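# Raise the fallen lower window sash until both latches click

## Task

Lift the window's lower sash back to upright in its frame and keep going until both of its latches engage. Pressing hard against the glass fails the task, and so does letting the sash drop any real distance.

## Robot and tools

Robot: two six-joint arms with five-finger hands. left_arm has a left hand; its base sits near scene (+0.061, +0.442, 0) m. right_arm has a right hand; its base is near (+0.042, -0.347, 0) m. A post stands behind the arms. Keep everything on the table.

Scene frame: origin at table-top height midway between the arms, +x out over the table, +z up, +y toward left_arm. Reported hand positions (m), quaternions (wxyz) and velocities use this frame and may be off by a few cm. Each arm has a hand point about 0.05 m in front of the palm. Its +z runs along the straight fingers, +y points out of the palm, and +x runs across the palm away from the thumb on the right hand, toward the thumb on the left hand. Fingertips reach 0.06 to 0.07 m past the point. A bracket on the little-finger side of the wrist can strike things.

The row. Both execute_actions and move use rows of 28 numbers covering both arms, each number in [-1, 1]. Order: left dx, dy, dz, rx, ry, rz; left hand little, ring, middle, index, thumb_bend, thumb_turn, force_limit, speed; then the same 14 for the right arm. The six pose numbers are an offset from that arm's current Hand target, measured along the Hand target's own axes, not the scene axes. 1.0 means 0.6 m of travel or 180 degrees. rx, ry, rz together form one rotation vector. All six at 0 means no new request for that arm. Finger numbers are absolute positions, not offsets: +1 is open or straight, -1 is curled. For thumb_turn, +1 puts the thumb beside the palm and -1 puts it in front, opposite the fingers. force_limit goes linearly from about 0 N at -1 to 10 N at +1 (15 N for the two thumb motors). speed rises from almost nothing at -1 to full at +0.48 and above. For a gentle grip close at speed -0.94 or lower. To keep a hand unchanged, resend the last eight hand numbers you actually sent. If you have sent none yet, send its hand_measured six, then hand_force_limit and hand_speed.

execute_actions(actions, cameras): actions is a list of actions. Each action is up to 15 rows, one per 1/30 s step, and a short table holds its last row. Each row is an offset from the Hand target at the start of that action, so repeating an offset moves the arm further. An empty actions list returns images from every camera.

move(target, speed, blend, stop_force, zero, blocking, cameras): drives each hand point in a straight line toward an offset from its Hand target. target is either one row or a list of up to 15 rows, and every row counts from the same start. speed is in m/s, from 0.002 to 3.6, default 0.25. blend is a corner radius in m; 0 means stop at each point. stop_force is in N, from 3 to 120, shared by both arms. It ends an arm's path when its wrist sensor feels that much push against the motion, compared with its last zero; with it, tool numbers must stay the same in every row. zero (default true) re-zeroes before the move. blocking=false returns early and cannot be combined with stop_force. The whole move is limited to 10 s. The result adds a move: line reporting done, off_target, moving, held or fault, plus limits such as paced or held.

Other tools:
- wait(seconds): lets time pass, 0 to 3600 s.
- stop(): brakes a running move.
- zoom_image(camera, region=[x0,y0,x1,y1]): region is in pixels, at most 504 by 504.
- show_instructions(): shows the reference pages.
- zero_wrist_force(arm): arm is left_arm or right_arm.
- finished_scene(): ends the scene for good.

Cameras: cam_head_left, cam_head_right and cam_high are 896x504; cam_left_wrist and cam_right_wrist are 672x504 fisheye. Only the newest images can be zoomed.

Results show end_effector_position, the Hand target, joint positions and torques, and the wrist force and torque in the hand's own axes, including the peak since the last report. For each hand they list hand_measured, hand_stopped_by (moving, target, force, stalled, fault) and hand_load_n, all in motor order. A positive load means something is pushing that finger open. Hand points often stop a little short of the Hand target. Send the missing distance as a fresh offset; waiting does not close the gap.

Limits and hazards:
- The controller clips each commanded turn to 32 degrees from the measured orientation.
- The arms are stiff. An outside force of about 150 N, or wrist torque near 25.7 N m, triggers a 10 s fault stop.
- Pushing even slightly past a firm contact can cause a fault. To release a push, command the target back past the hand point.
- Hot motors (85 °C) lock an arm for 30 to 60 s.
- Bumping one arm into the other can end the scene.

For this job, approach slowly and use a small stop_force. Lift the sash by its frame or edges rather than pressing on the glass. Support it so it never drops, and avoid hitting it or the window frame hard. Check with the cameras that both latches have engaged and that the sash stays up without the robot before calling finished_scene.

Each tool is called after ">>>" as name(argument=value, ...), one argument or row to a line, values as JSON.

Reference images:

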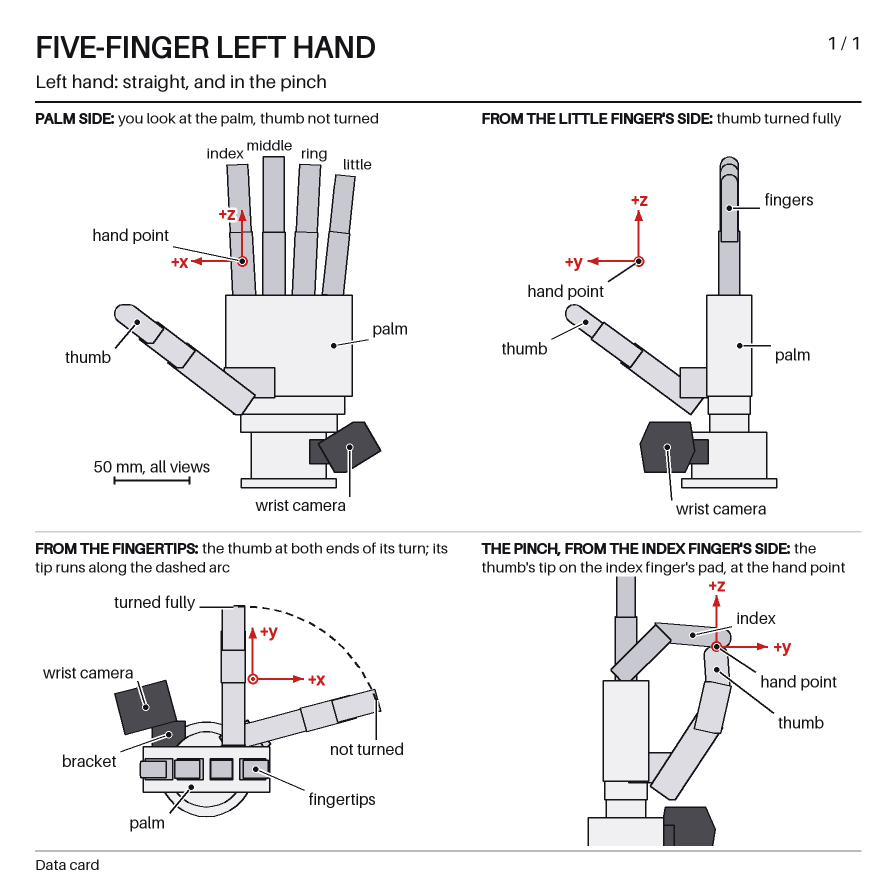

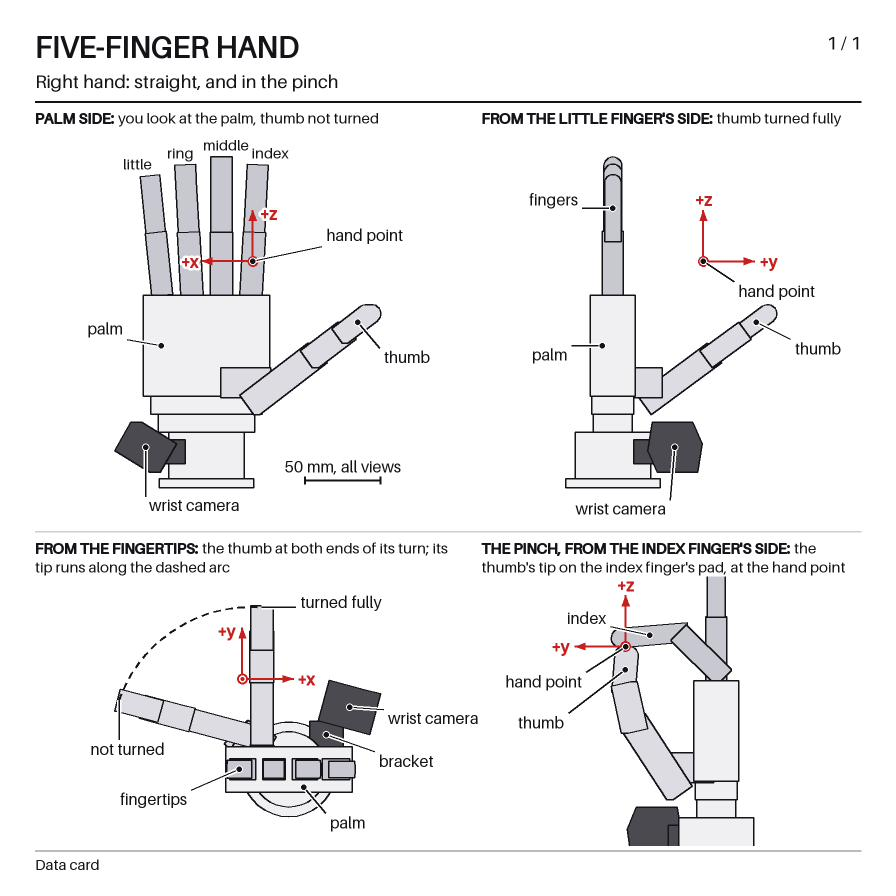

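## Session

>>> execute_actions(
  actions=[],
)

Scene clock: 0.00 s.
left_arm: end_effector_position=(+0.4172, +0.0772, +0.2551) hand_measured=(+1.000, +1.000, +1.000, +1.000, +1.000, +1.000) hand_load_n=(+0.0, -0.5, +0.0, +0.0, +0.0, +0.0) hand_stopped_by=(target, target, target, target, target, target) hand_force_limit=0.00 hand_speed=-0.80 end_effector_quat_wxyz=(+0.164, +0.959, +0.185, +0.138) | right_arm: end_effector_position=(+0.8765, -0.2730, +0.1065) hand_measured=(+1.000, +1.000, +1.000, +1.000, +1.000, +1.000) hand_load_n=(+0.0, +0.0, +0.0, +0.0, +0.0, +0.0) hand_stopped_by=(target, target, target, target, target, target) hand_force_limit=0.00 hand_speed=-0.80 end_effector_quat_wxyz=(-0.267, +0.833, -0.406, +0.267)
Joint positions: left_arm=[2.691 -1.637 -1.741 2.23 -1.477 0.718] | right_arm=[-0.167 -0.351 0.123 1.087 1.238 -3.835]
Joint velocities: within noise
Joint torques (N m): no reading
Motor temperatures (°C): left_arm=[37 35 39 48 44 44] | right_arm=[38 38 36 42 43 44]
Wrist force (N): no reading
Wrist torque (N m): no reading
Wrist force, peak (N): no reading
Hand target: left_arm +0.4172, +0.0772, +0.2551; +0.164, +0.959, +0.185, +0.138 | right_arm +0.8765, -0.2730, +0.1065; -0.267, +0.833, -0.406, +0.267

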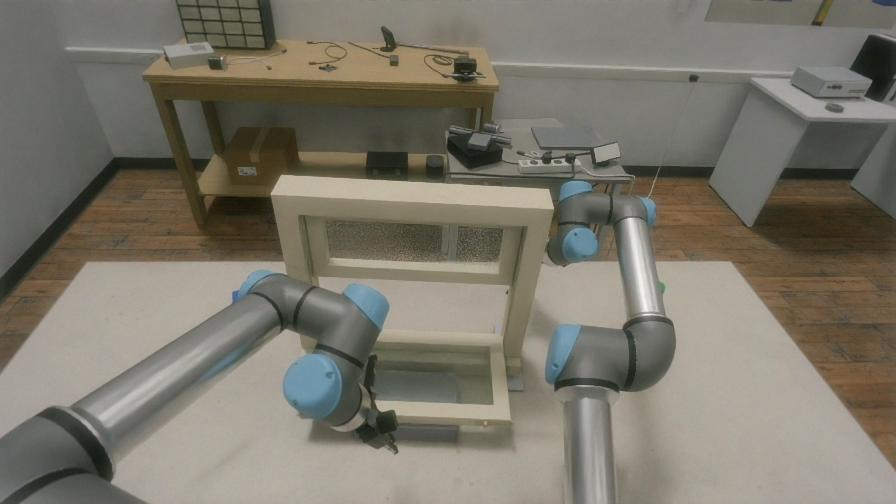

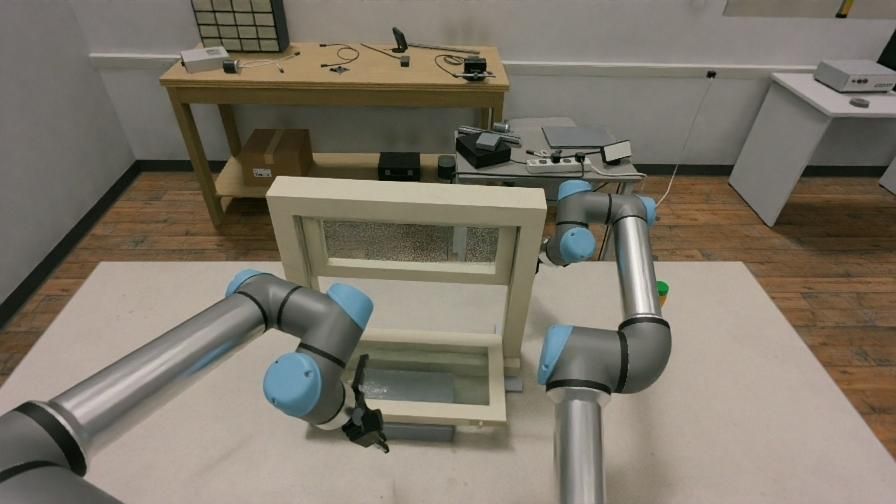

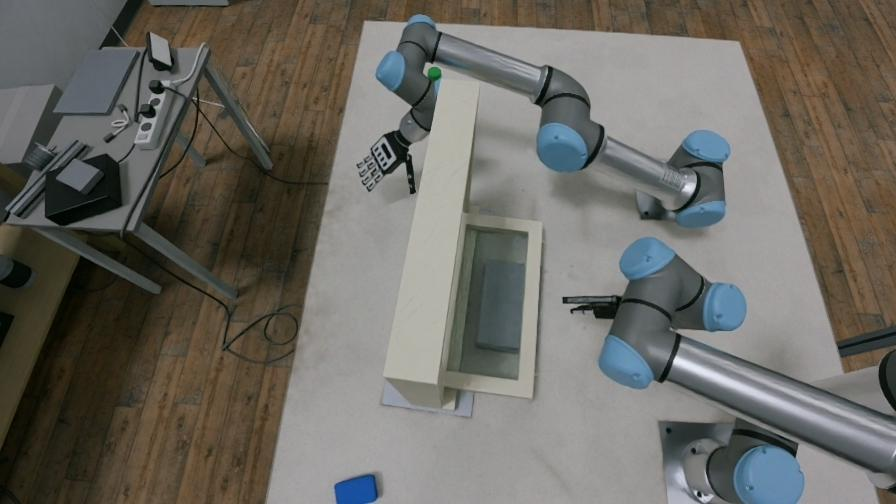

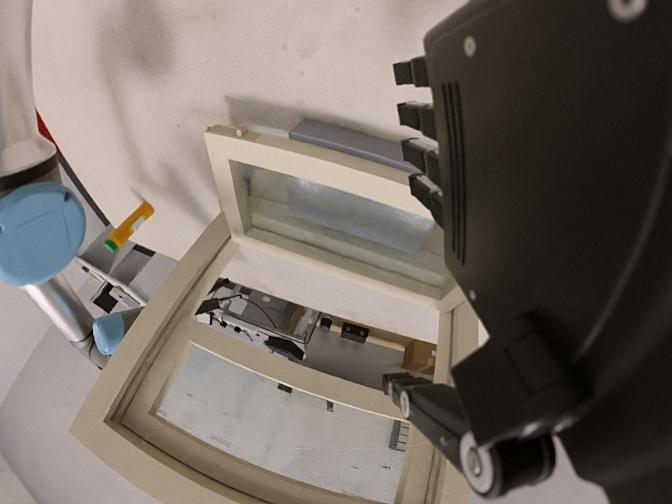

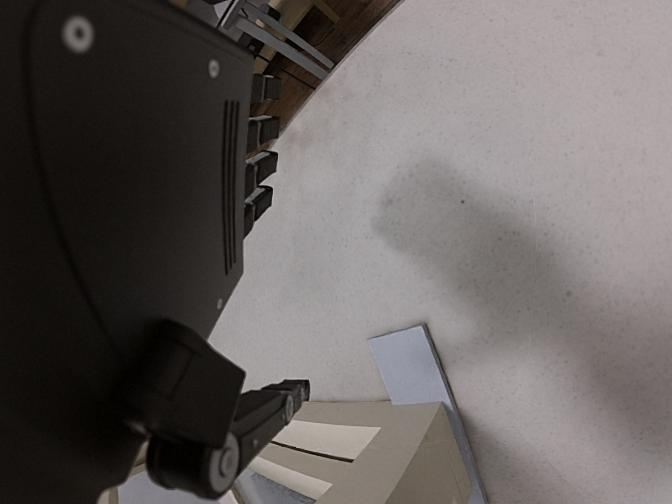

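>>> zoom_image(
  camera="cam_high",
  region=[340, 60, 600, 440],
)

>>> zoom_image(
  camera="cam_left_wrist",
  region=[60, 90, 480, 504],
)

>>> zoom_image(
  camera="cam_head_left",
  region=[260, 160, 580, 460],
)

>>> zoom_image(
  camera="cam_head_right",
  region=[260, 160, 580, 460],
)

Scaled by 1.326 from the camera's image (finer frame: 1280x720).

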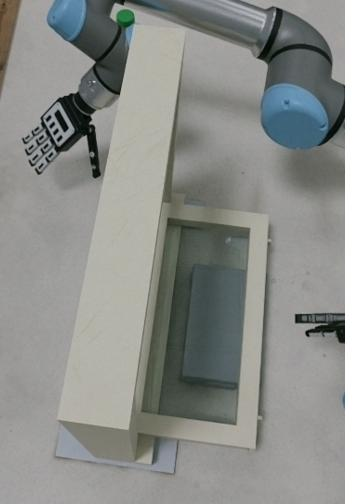

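Scaled by 1.200 from the camera's image (finer frame: 960x720).

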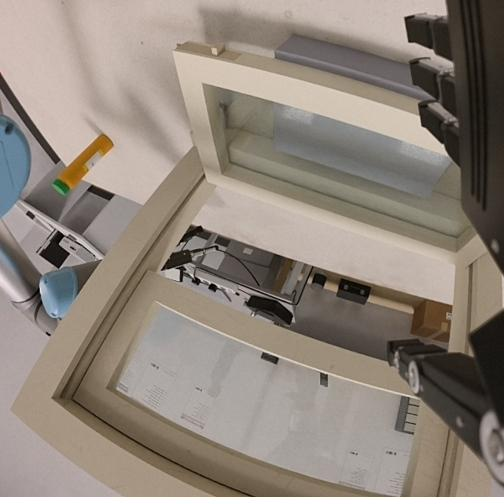

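Scaled by 1.575 from the camera's image (finer frame: 1280x720).

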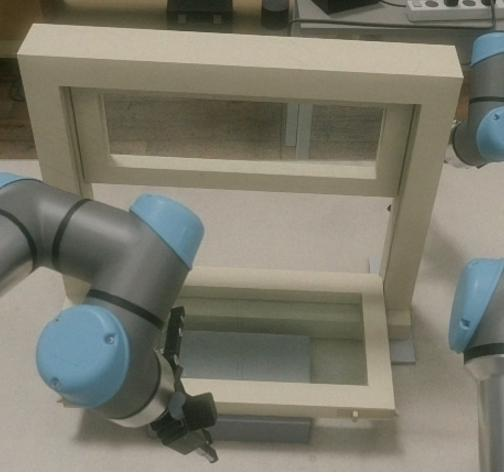

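Scaled by 1.575 from the camera's image (finer frame: 1280x720).

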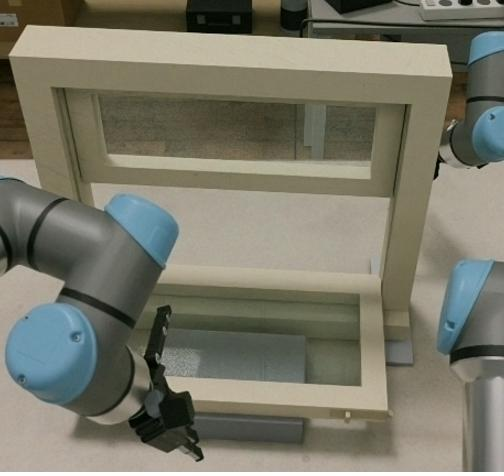

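>>> move(
  target=[-0.16,-0.1145,0.1382,0,0,0,1,1,1,1,1,1,0,-0.8,0,0,0,0,0,0,1,1,1,1,1,1,0,-0.8],
  speed=0.15,
  cameras=["all"],
)

>>> zoom_image(
  camera="cam_left_wrist",
  region=[0, 0, 480, 400],
)

>>> zoom_image(
  camera="cam_high",
  region=[370, 180, 620, 430],
)

Scene clock: 23.70 s.
left_arm: end_effector_position=(+0.3372, +0.0774, +0.1351) hand_measured=(+1.000, +1.000, +1.000, +1.000, +1.000, +1.000) hand_load_n=(+0.0, +0.0, +0.0, +0.5, +0.0, +0.0) hand_stopped_by=(target, target, target, target, target, target) hand_force_limit=0.00 hand_speed=-0.80 end_effector_quat_wxyz=(+0.163, +0.959, +0.185, +0.138) | right_arm: end_effector_position=(+0.8765, -0.2730, +0.1065) hand_measured=(+1.000, +1.000, +1.000, +1.000, +1.000, +1.000) hand_load_n=(+0.0, +0.0, +0.0, -0.5, +0.0, +0.0) hand_stopped_by=(target, target, target, target, target, target) hand_force_limit=0.00 hand_speed=-0.80 end_effector_quat_wxyz=(-0.267, +0.833, -0.406, +0.267)
Joint positions: left_arm=[2.555 -1.635 -2.076 2.57 -1.533 0.594] | right_arm=[-0.167 -0.351 0.123 1.087 1.238 -3.835]
Joint torques (N m): left_arm=[-2.92 28.95 6.4 0.38 2.04 0.82] | right_arm=[-1.01 -60.86 -17.5 0.82 -0.47 -0.1]
Wrist force (N): left_arm=[0.2 -0.2 0.5] | right_arm=[0.0 0.0 0.1]
Wrist torque (N m): left_arm=[-0.04 -0.04 0.01] | right_arm=[-0.03 -0.01 0.01]
Wrist force, peak (N): left_arm=[-0.8 -1.0 1.1] | right_arm=[0.1 -0.3 0.1]
Hand target: left_arm +0.3372, +0.0774, +0.1351; +0.164, +0.959, +0.185, +0.138 | right_arm +0.8765, -0.2730, +0.1065; -0.267, +0.833, -0.406, +0.267
Off the commanded pose: left_arm 0.000 m, 0 deg | right_arm 0.000 m, 0 deg.
move: done

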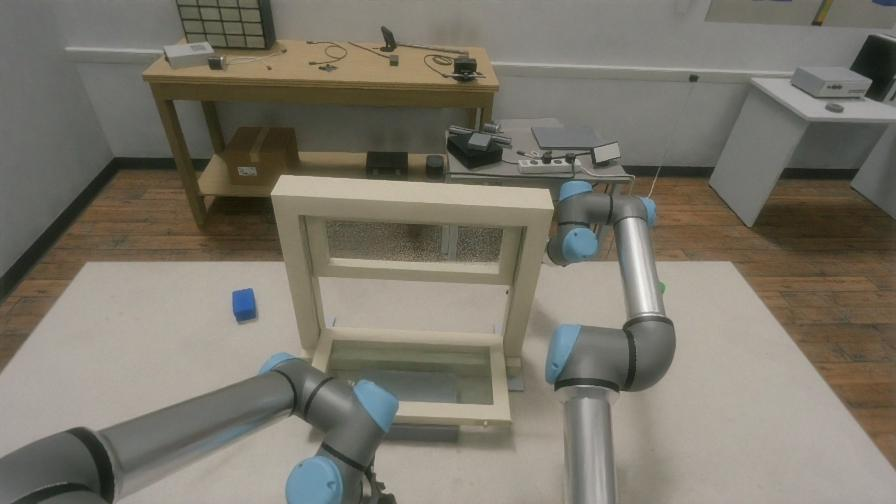

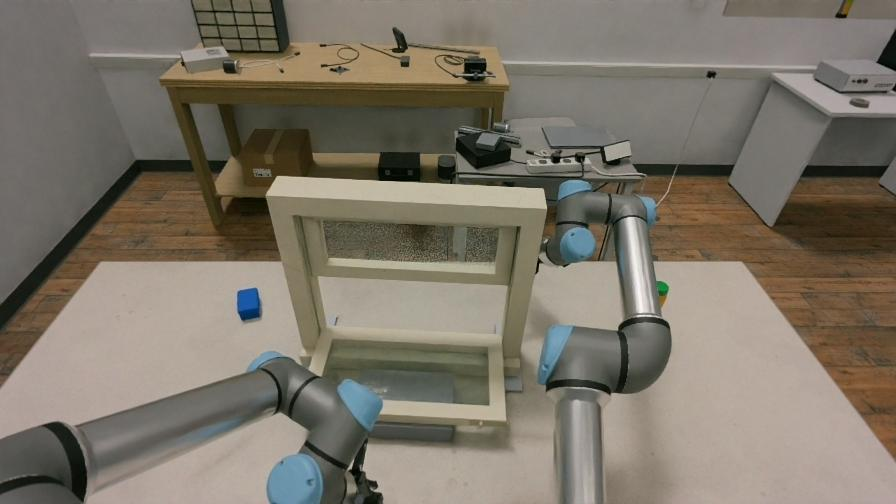

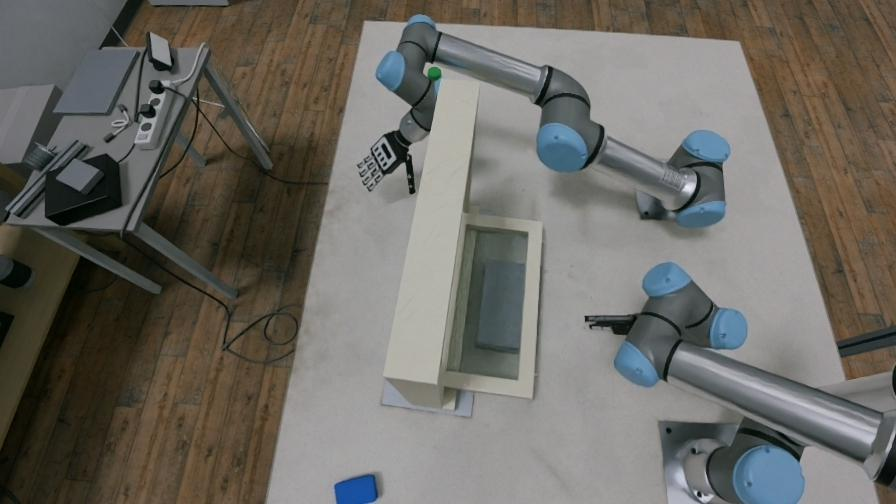

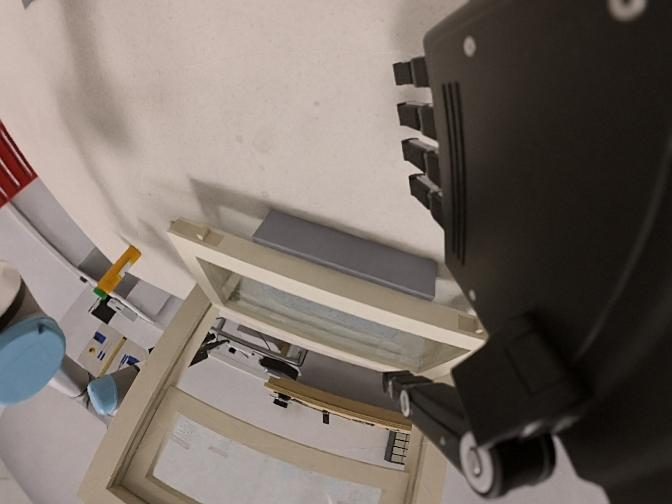

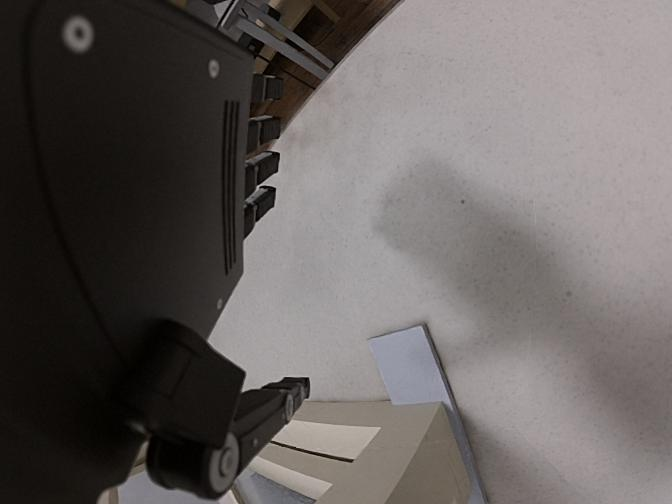

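Scaled by 1.050 from the camera's image (finer frame: 960x720).

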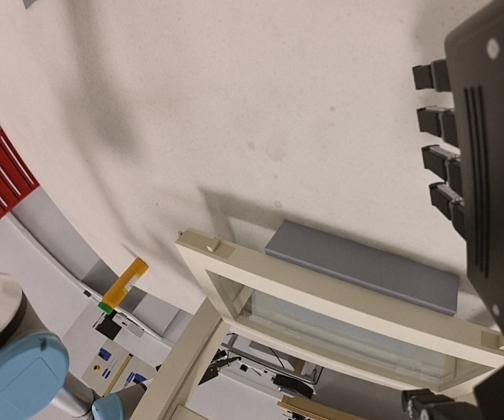

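Scaled by 2.016 from the camera's image (finer frame: 1280x720).

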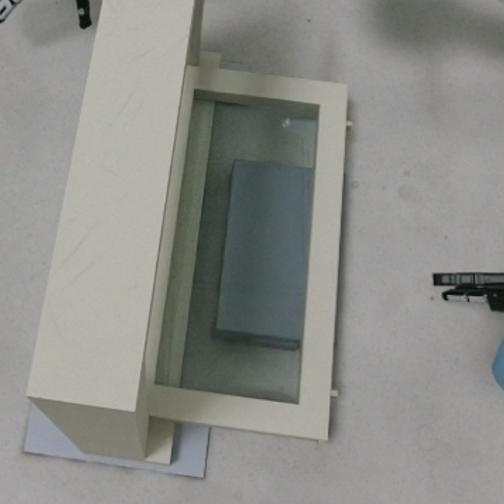

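>>> move(
  target=[0.1075,-0.066,-0.2683,0.0471,0.0763,-0.3614,1,1,1,1,1,1,0,-0.8,0,0,0,0,0,0,1,1,1,1,1,1,0,-0.8],
  speed=0.2,
  cameras=["all"],
)

>>> zoom_image(
  camera="cam_left_wrist",
  region=[0, 0, 500, 504],
)

Scene clock: 32.27 s.
left_arm: end_effector_position=(+0.3302, +0.1802, +0.2800) hand_measured=(+1.000, +1.000, +1.000, +1.000, +1.000, +1.000) hand_load_n=(+0.0, +0.0, +0.0, +0.0, +0.0, +0.0) hand_stopped_by=(target, target, target, target, target, target) hand_force_limit=0.00 hand_speed=-0.80 end_effector_quat_wxyz=(+0.123, +0.697, +0.696, +0.123) | right_arm: end_effector_position=(+0.8765, -0.2730, +0.1065) hand_measured=(+1.000, +1.000, +1.000, +1.000, +1.000, +1.000) hand_load_n=(+0.0, +0.0, +0.0, +0.0, +0.0, +0.0) hand_stopped_by=(target, target, target, target, target, target) hand_force_limit=0.00 hand_speed=-0.80 end_effector_quat_wxyz=(-0.267, +0.833, -0.406, +0.267)
Joint positions: left_arm=[2.41 -1.571 -1.743 2.007 -1.803 -0.701] | right_arm=[-0.167 -0.351 0.123 1.087 1.238 -3.835]
Joint torques (N m): left_arm=[-6.75 29.15 5.12 -2.11 1.43 -1.63] | right_arm=[-0.33 -62.62 -16.69 0.75 -0.23 -0.18]
Wrist force (N): left_arm=[0.9 -0.3 0.5] | right_arm=[0.2 0.1 0.0]
Wrist torque (N m): left_arm=[-0.13 -0.15 0.01] | right_arm=[0.00 -0.03 0.01]
Wrist force, peak (N): left_arm=[1.1 -0.4 0.2] | right_arm=[-0.3 -0.2 0.0]
Hand target: left_arm +0.3301, +0.1802, +0.2800; +0.123, +0.696, +0.696, +0.123 | right_arm +0.8765, -0.2730, +0.1065; -0.267, +0.833, -0.406, +0.267
Off the commanded pose: left_arm 0.000 m, 0 deg | right_arm 0.000 m, 0 deg.
move: done

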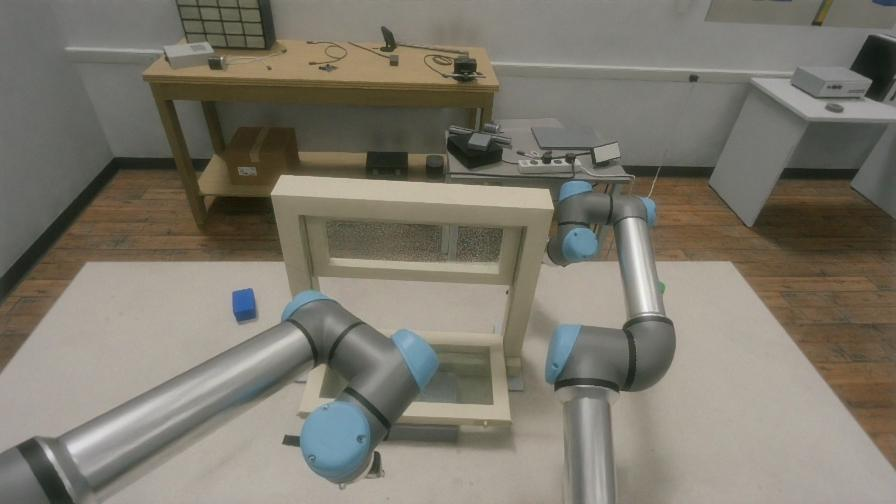

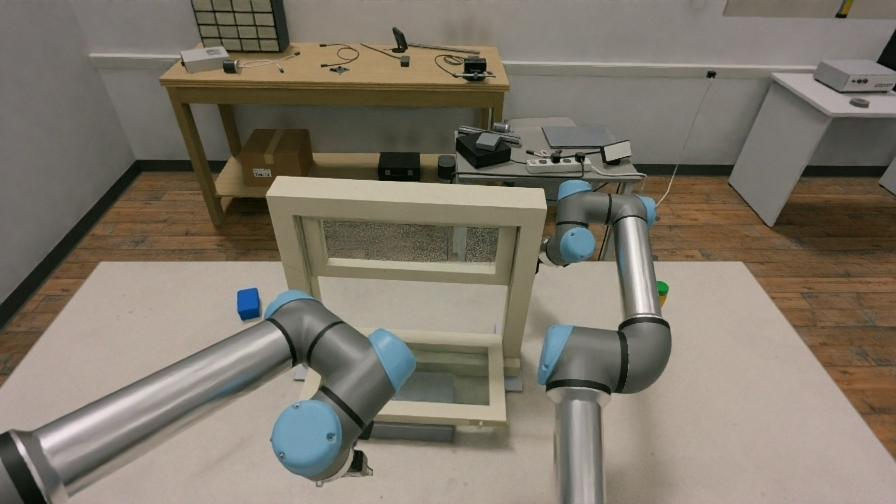

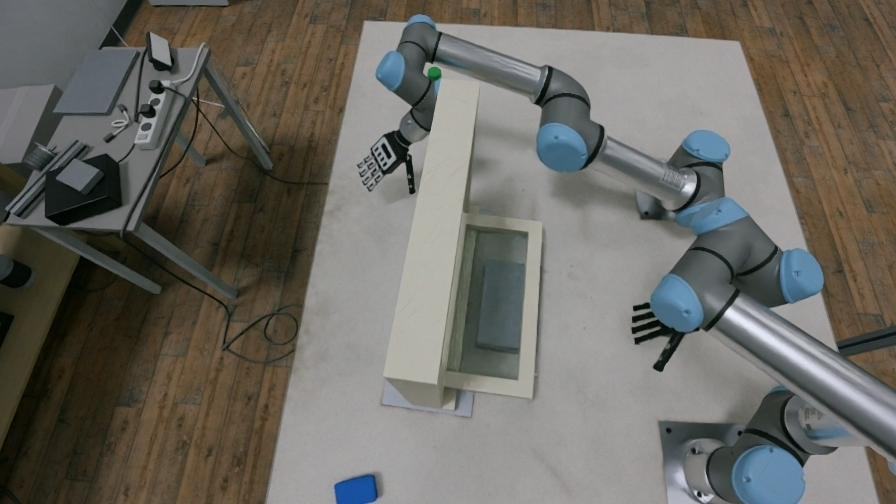

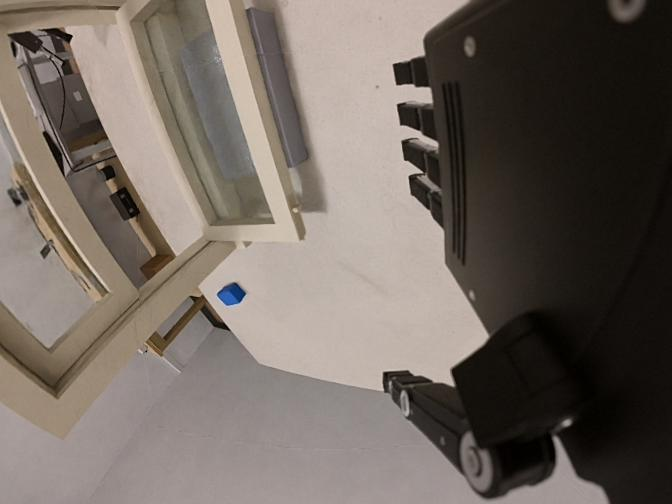

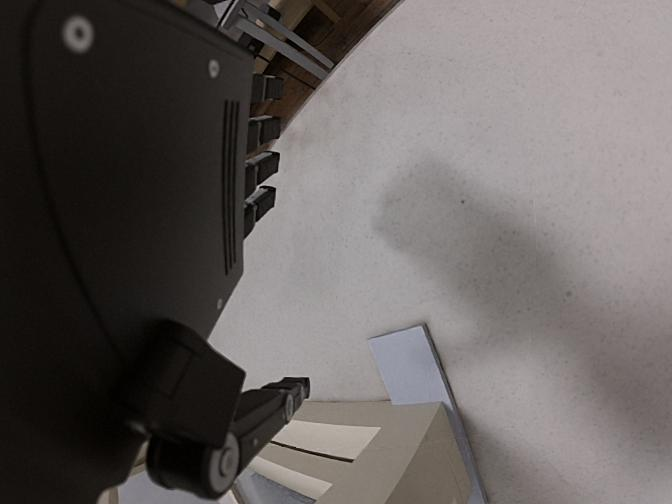

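Scaled by 1.000.

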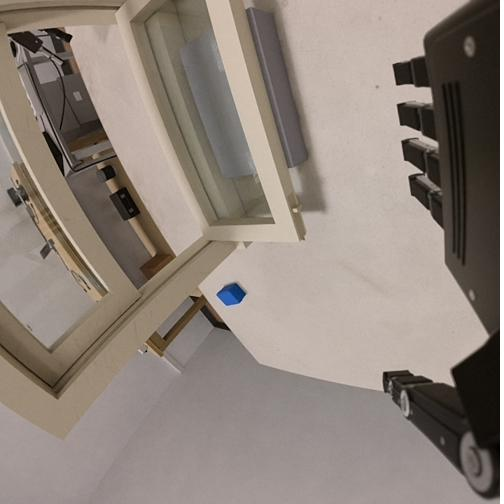

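>>> move(
  target=[0.1335,0.1267,0.259,0,-0.0131,0.036,0,0,0,0,1,1,0,0,0,0,0,0,0,0,1,1,1,1,1,1,0,-0.8],
  speed=0.15,
  cameras=["all"],
)

>>> zoom_image(
  camera="cam_left_wrist",
  region=[100, 0, 560, 400],
)

Scene clock: 45.60 s.
left_arm: end_effector_position=(+0.4547, +0.2604, +0.1601) hand_measured=(+0.000, +0.000, +0.000, +0.000, +1.000, +1.000) hand_load_n=(+0.0, +0.0, +0.5, +0.0, +0.0, +0.0) hand_stopped_by=(target, target, target, target, target, target) hand_force_limit=0.00 hand_speed=0.00 end_effector_quat_wxyz=(+0.130, +0.737, +0.653, +0.116) | right_arm: end_effector_position=(+0.8765, -0.2730, +0.1065) hand_measured=(+1.000, +1.000, +1.000, +1.000, +1.000, +1.000) hand_load_n=(+0.0, +0.0, +0.0, +0.0, +0.0, +0.0) hand_stopped_by=(target, target, target, target, target, target) hand_force_limit=0.00 hand_speed=-0.80 end_effector_quat_wxyz=(-0.267, +0.833, -0.406, +0.267)
Joint positions: left_arm=[2.91 -1.644 -1.969 2.389 -1.61 -0.105] | right_arm=[-0.167 -0.351 0.123 1.087 1.238 -3.835]
Joint torques (N m): left_arm=[7.3 20.84 25.25 -0.05 -1.25 1.88] | right_arm=[-0.18 -63.15 -17.41 0.79 -0.29 -0.13]
Wrist force (N): left_arm=[0.9 -0.3 0.5] | right_arm=[0.0 -0.2 0.1]
Wrist torque (N m): left_arm=[-0.07 -0.11 0.12] | right_arm=[-0.05 0.00 -0.01]
Wrist force, peak (N): left_arm=[1.7 0.2 1.8] | right_arm=[0.1 0.0 0.4]
Hand target: left_arm +0.4548, +0.2604, +0.1602; +0.130, +0.737, +0.653, +0.116 | right_arm +0.8765, -0.2730, +0.1065; -0.267, +0.833, -0.406, +0.267
Off the commanded pose: left_arm 0.000 m, 0 deg | right_arm 0.000 m, 0 deg.
move: done

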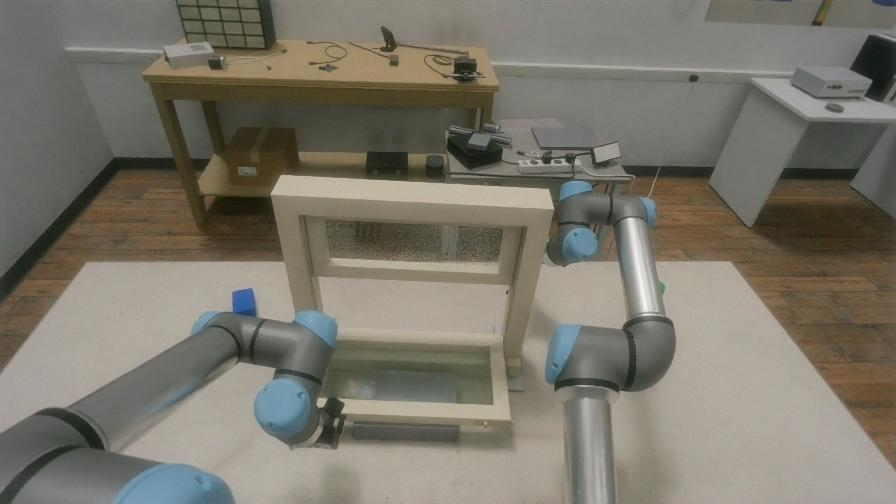

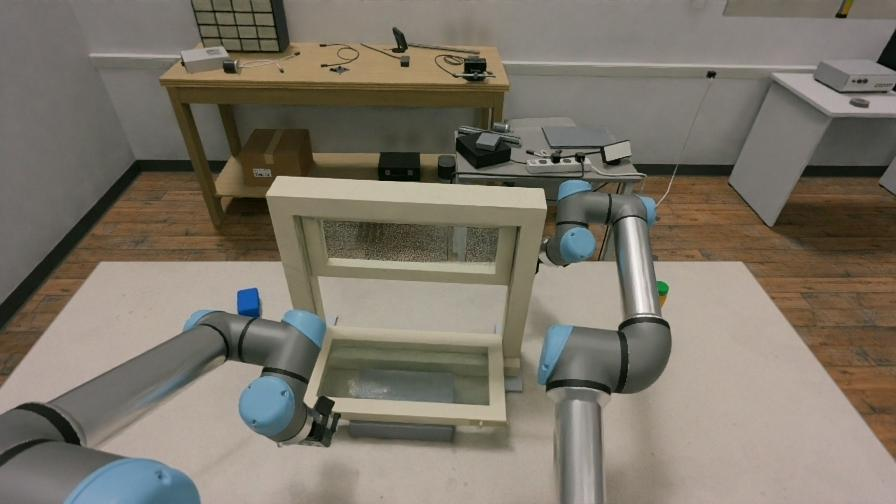

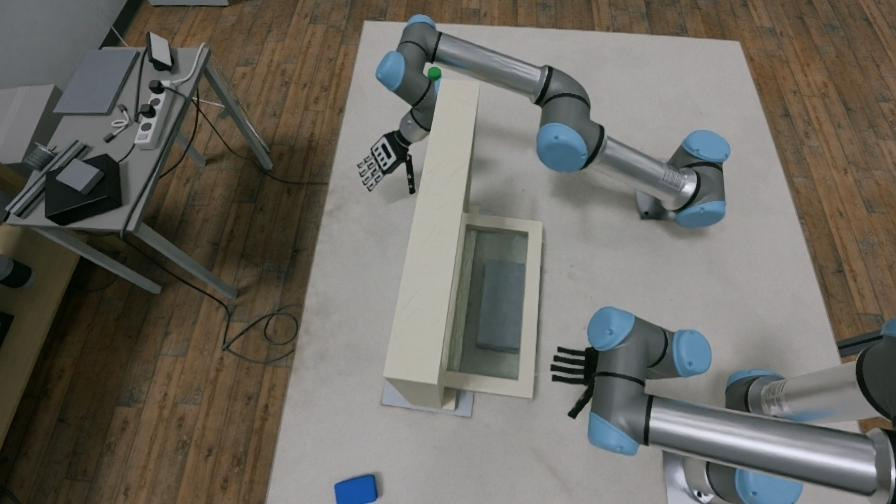

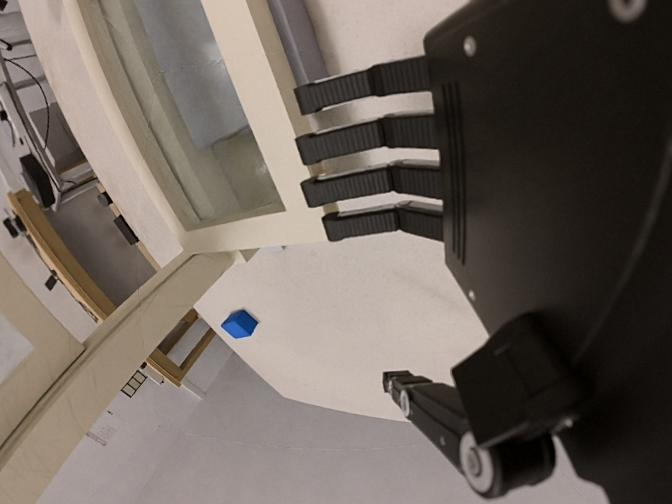

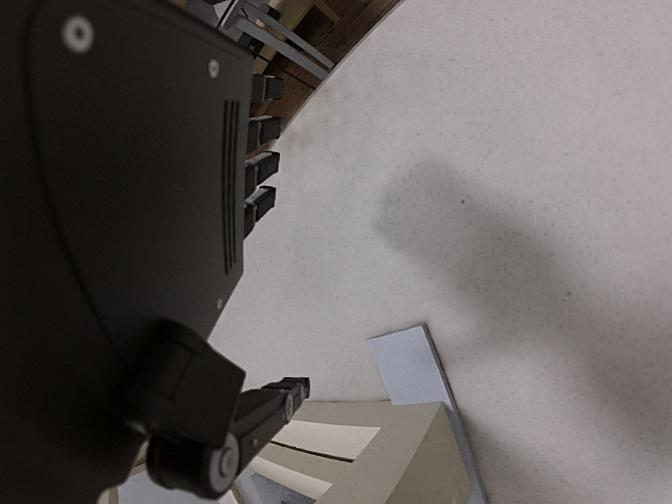

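Scaled by 1.096 from the camera's image (finer frame: 960x720).

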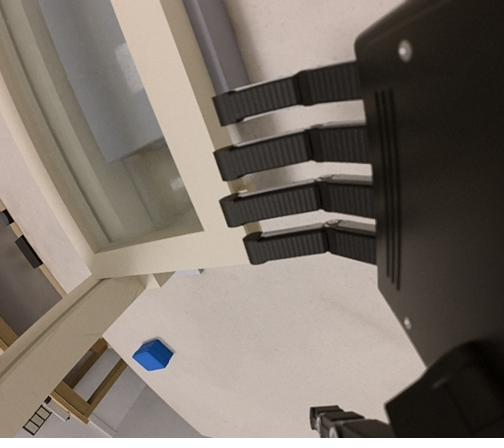

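>>> move(
  target=[0,-0.0485,0.1332,0,0,0,0,0,0,0,1,1,0,0,0,0,0,0,0,0,1,1,1,1,1,1,0,-0.8],
  speed=0.08,
  stop_force=12,
  cameras=["cam_left_wrist","cam_high"],
)

>>> zoom_image(
  camera="cam_left_wrist",
  region=[100, 0, 560, 400],
)

Scene clock: 50.40 s.
left_arm: end_effector_position=(+0.4548, +0.2605, +0.0751) hand_measured=(+0.000, +0.000, +0.000, +0.000, +1.000, +1.000) hand_load_n=(+0.0, +0.0, +0.0, +0.0, +0.0, +0.0) hand_stopped_by=(target, target, target, target, target, target) hand_force_limit=0.00 hand_speed=0.00 end_effector_quat_wxyz=(+0.130, +0.737, +0.653, +0.116) | right_arm: end_effector_position=(+0.8765, -0.2730, +0.1065) hand_measured=(+1.000, +1.000, +1.000, +1.000, +1.000, +1.000) hand_load_n=(+0.0, +0.0, +0.0, +0.0, +0.0, +0.0) hand_stopped_by=(target, target, target, target, target, target) hand_force_limit=0.00 hand_speed=-0.80 end_effector_quat_wxyz=(-0.267, +0.833, -0.406, +0.267)
Joint positions: left_arm=[2.911 -1.769 -2.084 2.629 -1.61 -0.105] | right_arm=[-0.167 -0.351 0.123 1.087 1.238 -3.835]
Joint torques (N m): left_arm=[0.68 33.23 22.35 0.16 -0.09 1.56] | right_arm=[-0.18 -63.42 -18.12 0.91 -0.37 -0.05]
Wrist force (N): left_arm=[0.7 -0.2 0.4] | right_arm=[0.2 0.0 0.1]
Wrist torque (N m): left_arm=[-0.06 -0.08 0.04] | right_arm=[-0.02 -0.03 0.01]
Wrist force, peak (N): left_arm=[0.8 -0.6 1.3] | right_arm=[0.3 -0.3 -0.1]
Hand target: left_arm +0.4548, +0.2605, +0.0751; +0.130, +0.737, +0.653, +0.116 | right_arm +0.8765, -0.2730, +0.1065; -0.267, +0.833, -0.406, +0.267
Off the commanded pose: left_arm 0.000 m, 0 deg | right_arm 0.000 m, 0 deg.
move: done
Images, in order (width x height): cam_high 896x504, cam_left_wrist 672x504.

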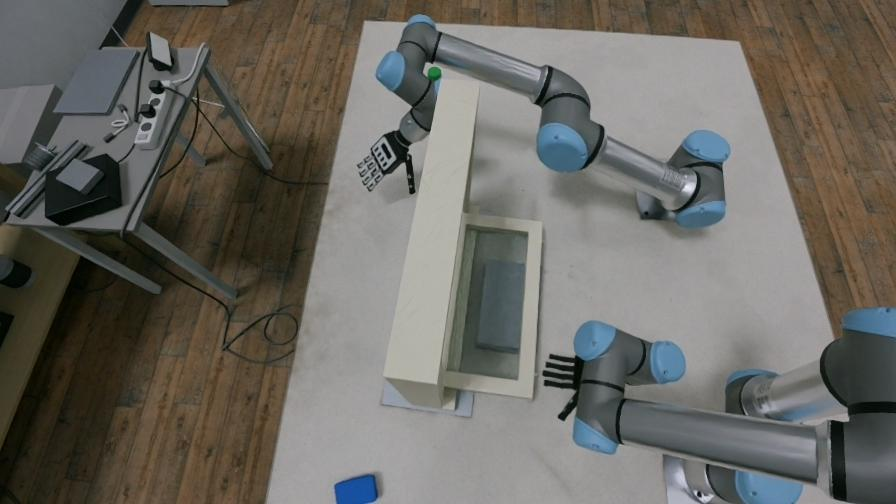

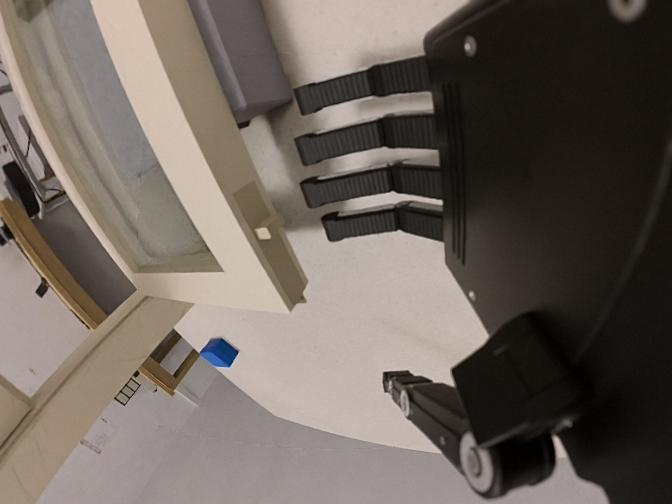

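Scaled by 1.096 from the camera's image (finer frame: 960x720).

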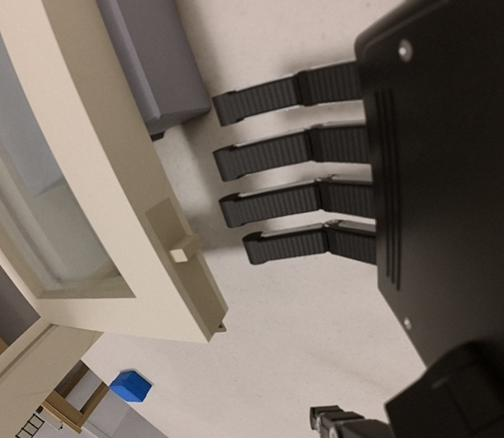

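>>> move(
  target=[
    [0.025,0,0,0,0,0,0,0,0,0,1,1,0,0,0,0,0,0,0,0,1,1,1,1,1,1,0,-0.8],
    [0.025,-0.0125,0.0345,0,0,0,0,0,0,0,1,1,0,0,0,0,0,0,0,0,1,1,1,1,1,1,0,-0.8],
  ],
  speed=0.03,
  stop_force=8,
  cameras=["cam_left_wrist","cam_high"],
)

>>> zoom_image(
  camera="cam_left_wrist",
  region=[100, 0, 560, 400],
)

Scene clock: 56.13 s.
left_arm: end_effector_position=(+0.4567, +0.2754, +0.0531) hand_measured=(+0.000, +0.000, +0.000, +0.000, +1.000, +1.000) hand_load_n=(+0.0, +0.0, +0.0, +0.0, +0.0, +0.0) hand_stopped_by=(target, target, target, target, target, target) hand_force_limit=0.00 hand_speed=0.00 end_effector_quat_wxyz=(+0.130, +0.737, +0.653, +0.116) | right_arm: end_effector_position=(+0.8765, -0.2730, +0.1065) hand_measured=(+1.000, +1.000, +1.000, +1.000, +1.000, +1.000) hand_load_n=(+0.0, +0.0, +0.0, +0.0, +0.0, -0.5) hand_stopped_by=(target, target, target, target, target, target) hand_force_limit=0.00 hand_speed=-0.80 end_effector_quat_wxyz=(-0.267, +0.833, -0.406, +0.267)
Joint positions: left_arm=[2.964 -1.792 -2.129 2.7 -1.592 -0.055] | right_arm=[-0.167 -0.351 0.123 1.087 1.238 -3.835]
Joint torques (N m): left_arm=[6.15 33.31 21.83 -3.41 -1.83 1.83] | right_arm=[-1.45 -64.9 -18.13 0.77 -0.27 -0.07]
Wrist force (N): left_arm=[0.6 -0.2 0.4] | right_arm=[0.1 0.0 0.1]
Wrist torque (N m): left_arm=[-0.07 -0.08 0.09] | right_arm=[-0.02 -0.02 0.01]
Wrist force, peak (N): left_arm=[1.1 -0.1 0.5] | right_arm=[0.1 -0.4 0.3]
Hand target: left_arm +0.4567, +0.2754, +0.0531; +0.130, +0.737, +0.653, +0.116 | right_arm +0.8765, -0.2730, +0.1065; -0.267, +0.833, -0.406, +0.267
Off the commanded pose: left_arm 0.000 m, 0 deg | right_arm 0.000 m, 0 deg.
move: done
Images, in order (width x height): cam_high 896x504, cam_left_wrist 672x504.

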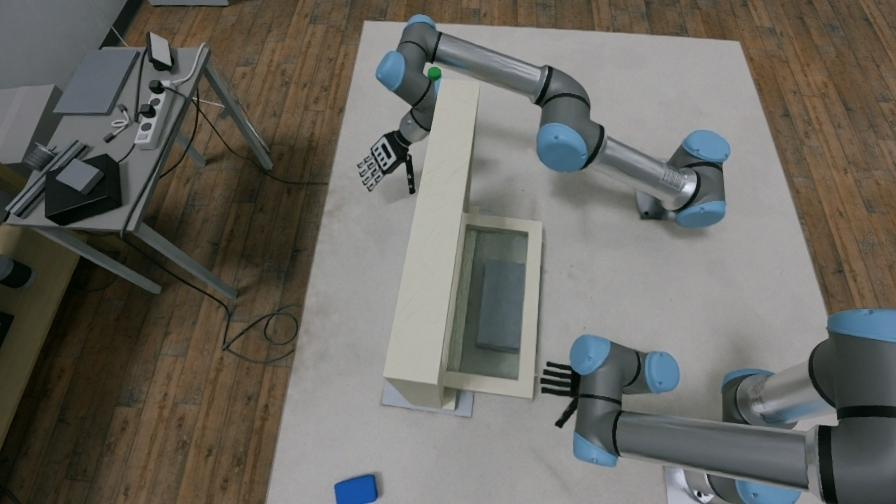

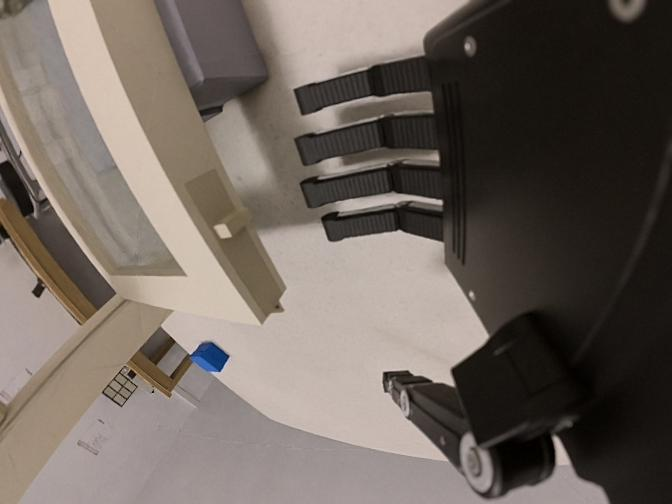

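Scaled by 1.096 from the camera's image (finer frame: 960x720).

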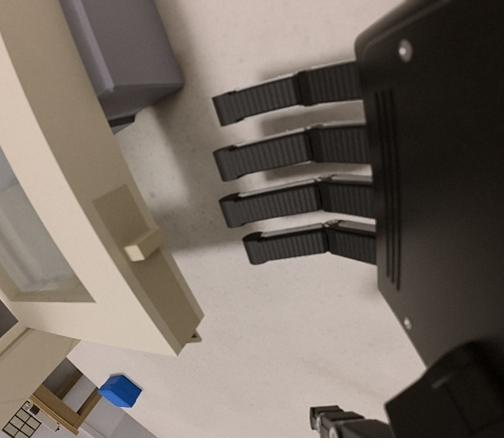

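>>> move(
  target=[0,0.0862,0.0313,0,0,0,0,0,0,0,1,1,0,0,0,0,0,0,0,0,1,1,1,1,1,1,0,-0.8],
  speed=0.03,
  stop_force=6,
  cameras=["cam_left_wrist","cam_high"],
)

>>> zoom_image(
  camera="cam_left_wrist",
  region=[100, 0, 560, 400],
)

Scene clock: 61.60 s.
left_arm: end_effector_position=(+0.5113, +0.2688, +0.0532) hand_measured=(+0.000, +0.000, +0.000, +0.000, +1.000, +1.000) hand_load_n=(+0.0, +0.0, +0.0, +0.0, +0.0, +0.0) hand_stopped_by=(target, target, target, target, target, target) hand_force_limit=0.00 hand_speed=0.00 end_effector_quat_wxyz=(+0.130, +0.737, +0.653, +0.116) | right_arm: end_effector_position=(+0.8765, -0.2730, +0.1065) hand_measured=(+1.000, +1.000, +1.000, +1.000, +1.000, +1.000) hand_load_n=(+0.0, -0.5, +0.0, +0.0, +0.0, +0.0) hand_stopped_by=(target, target, target, target, target, target) hand_force_limit=0.00 hand_speed=-0.80 end_effector_quat_wxyz=(-0.267, +0.833, -0.406, +0.267)
Joint positions: left_arm=[2.973 -1.896 -1.984 2.658 -1.589 -0.046] | right_arm=[-0.167 -0.351 0.123 1.087 1.238 -3.835]
Joint torques (N m): left_arm=[-4.99 37.77 -0.85 0.38 0.64 -1.21] | right_arm=[-1.38 -64.6 -17.63 0.84 -0.16 -0.17]
Wrist force (N): left_arm=[0.9 -0.4 0.6] | right_arm=[0.2 -0.1 -0.1]
Wrist torque (N m): left_arm=[-0.08 -0.12 0.04] | right_arm=[-0.02 -0.02 0.01]
Wrist force, peak (N): left_arm=[1.0 -0.6 0.6] | right_arm=[0.1 -0.3 0.3]
Hand target: left_arm +0.5113, +0.2688, +0.0532; +0.130, +0.737, +0.653, +0.116 | right_arm +0.8765, -0.2730, +0.1065; -0.267, +0.833, -0.406, +0.267
Off the commanded pose: left_arm 0.000 m, 0 deg | right_arm 0.000 m, 0 deg.
move: done
Images, in order (width x height): cam_high 896x504, cam_left_wrist 672x504.

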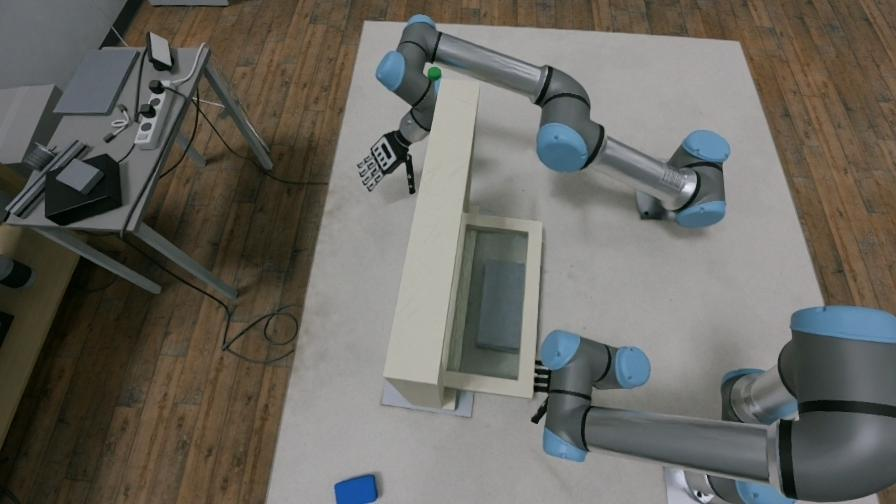

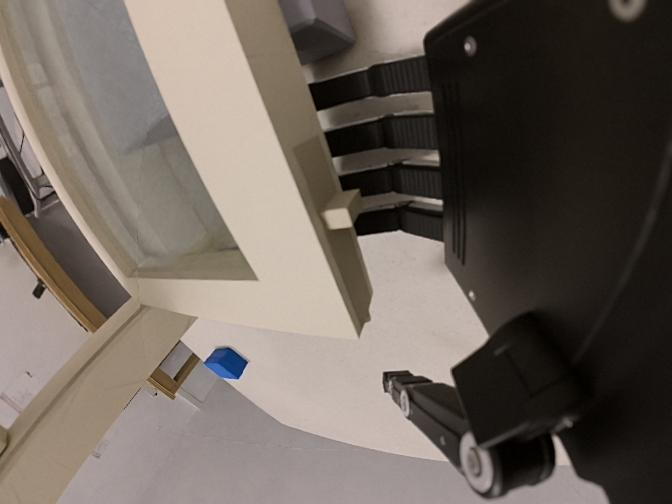

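Scaled by 1.096 from the camera's image (finer frame: 960x720).

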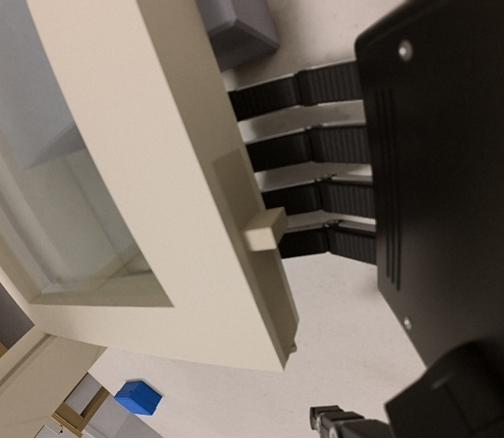

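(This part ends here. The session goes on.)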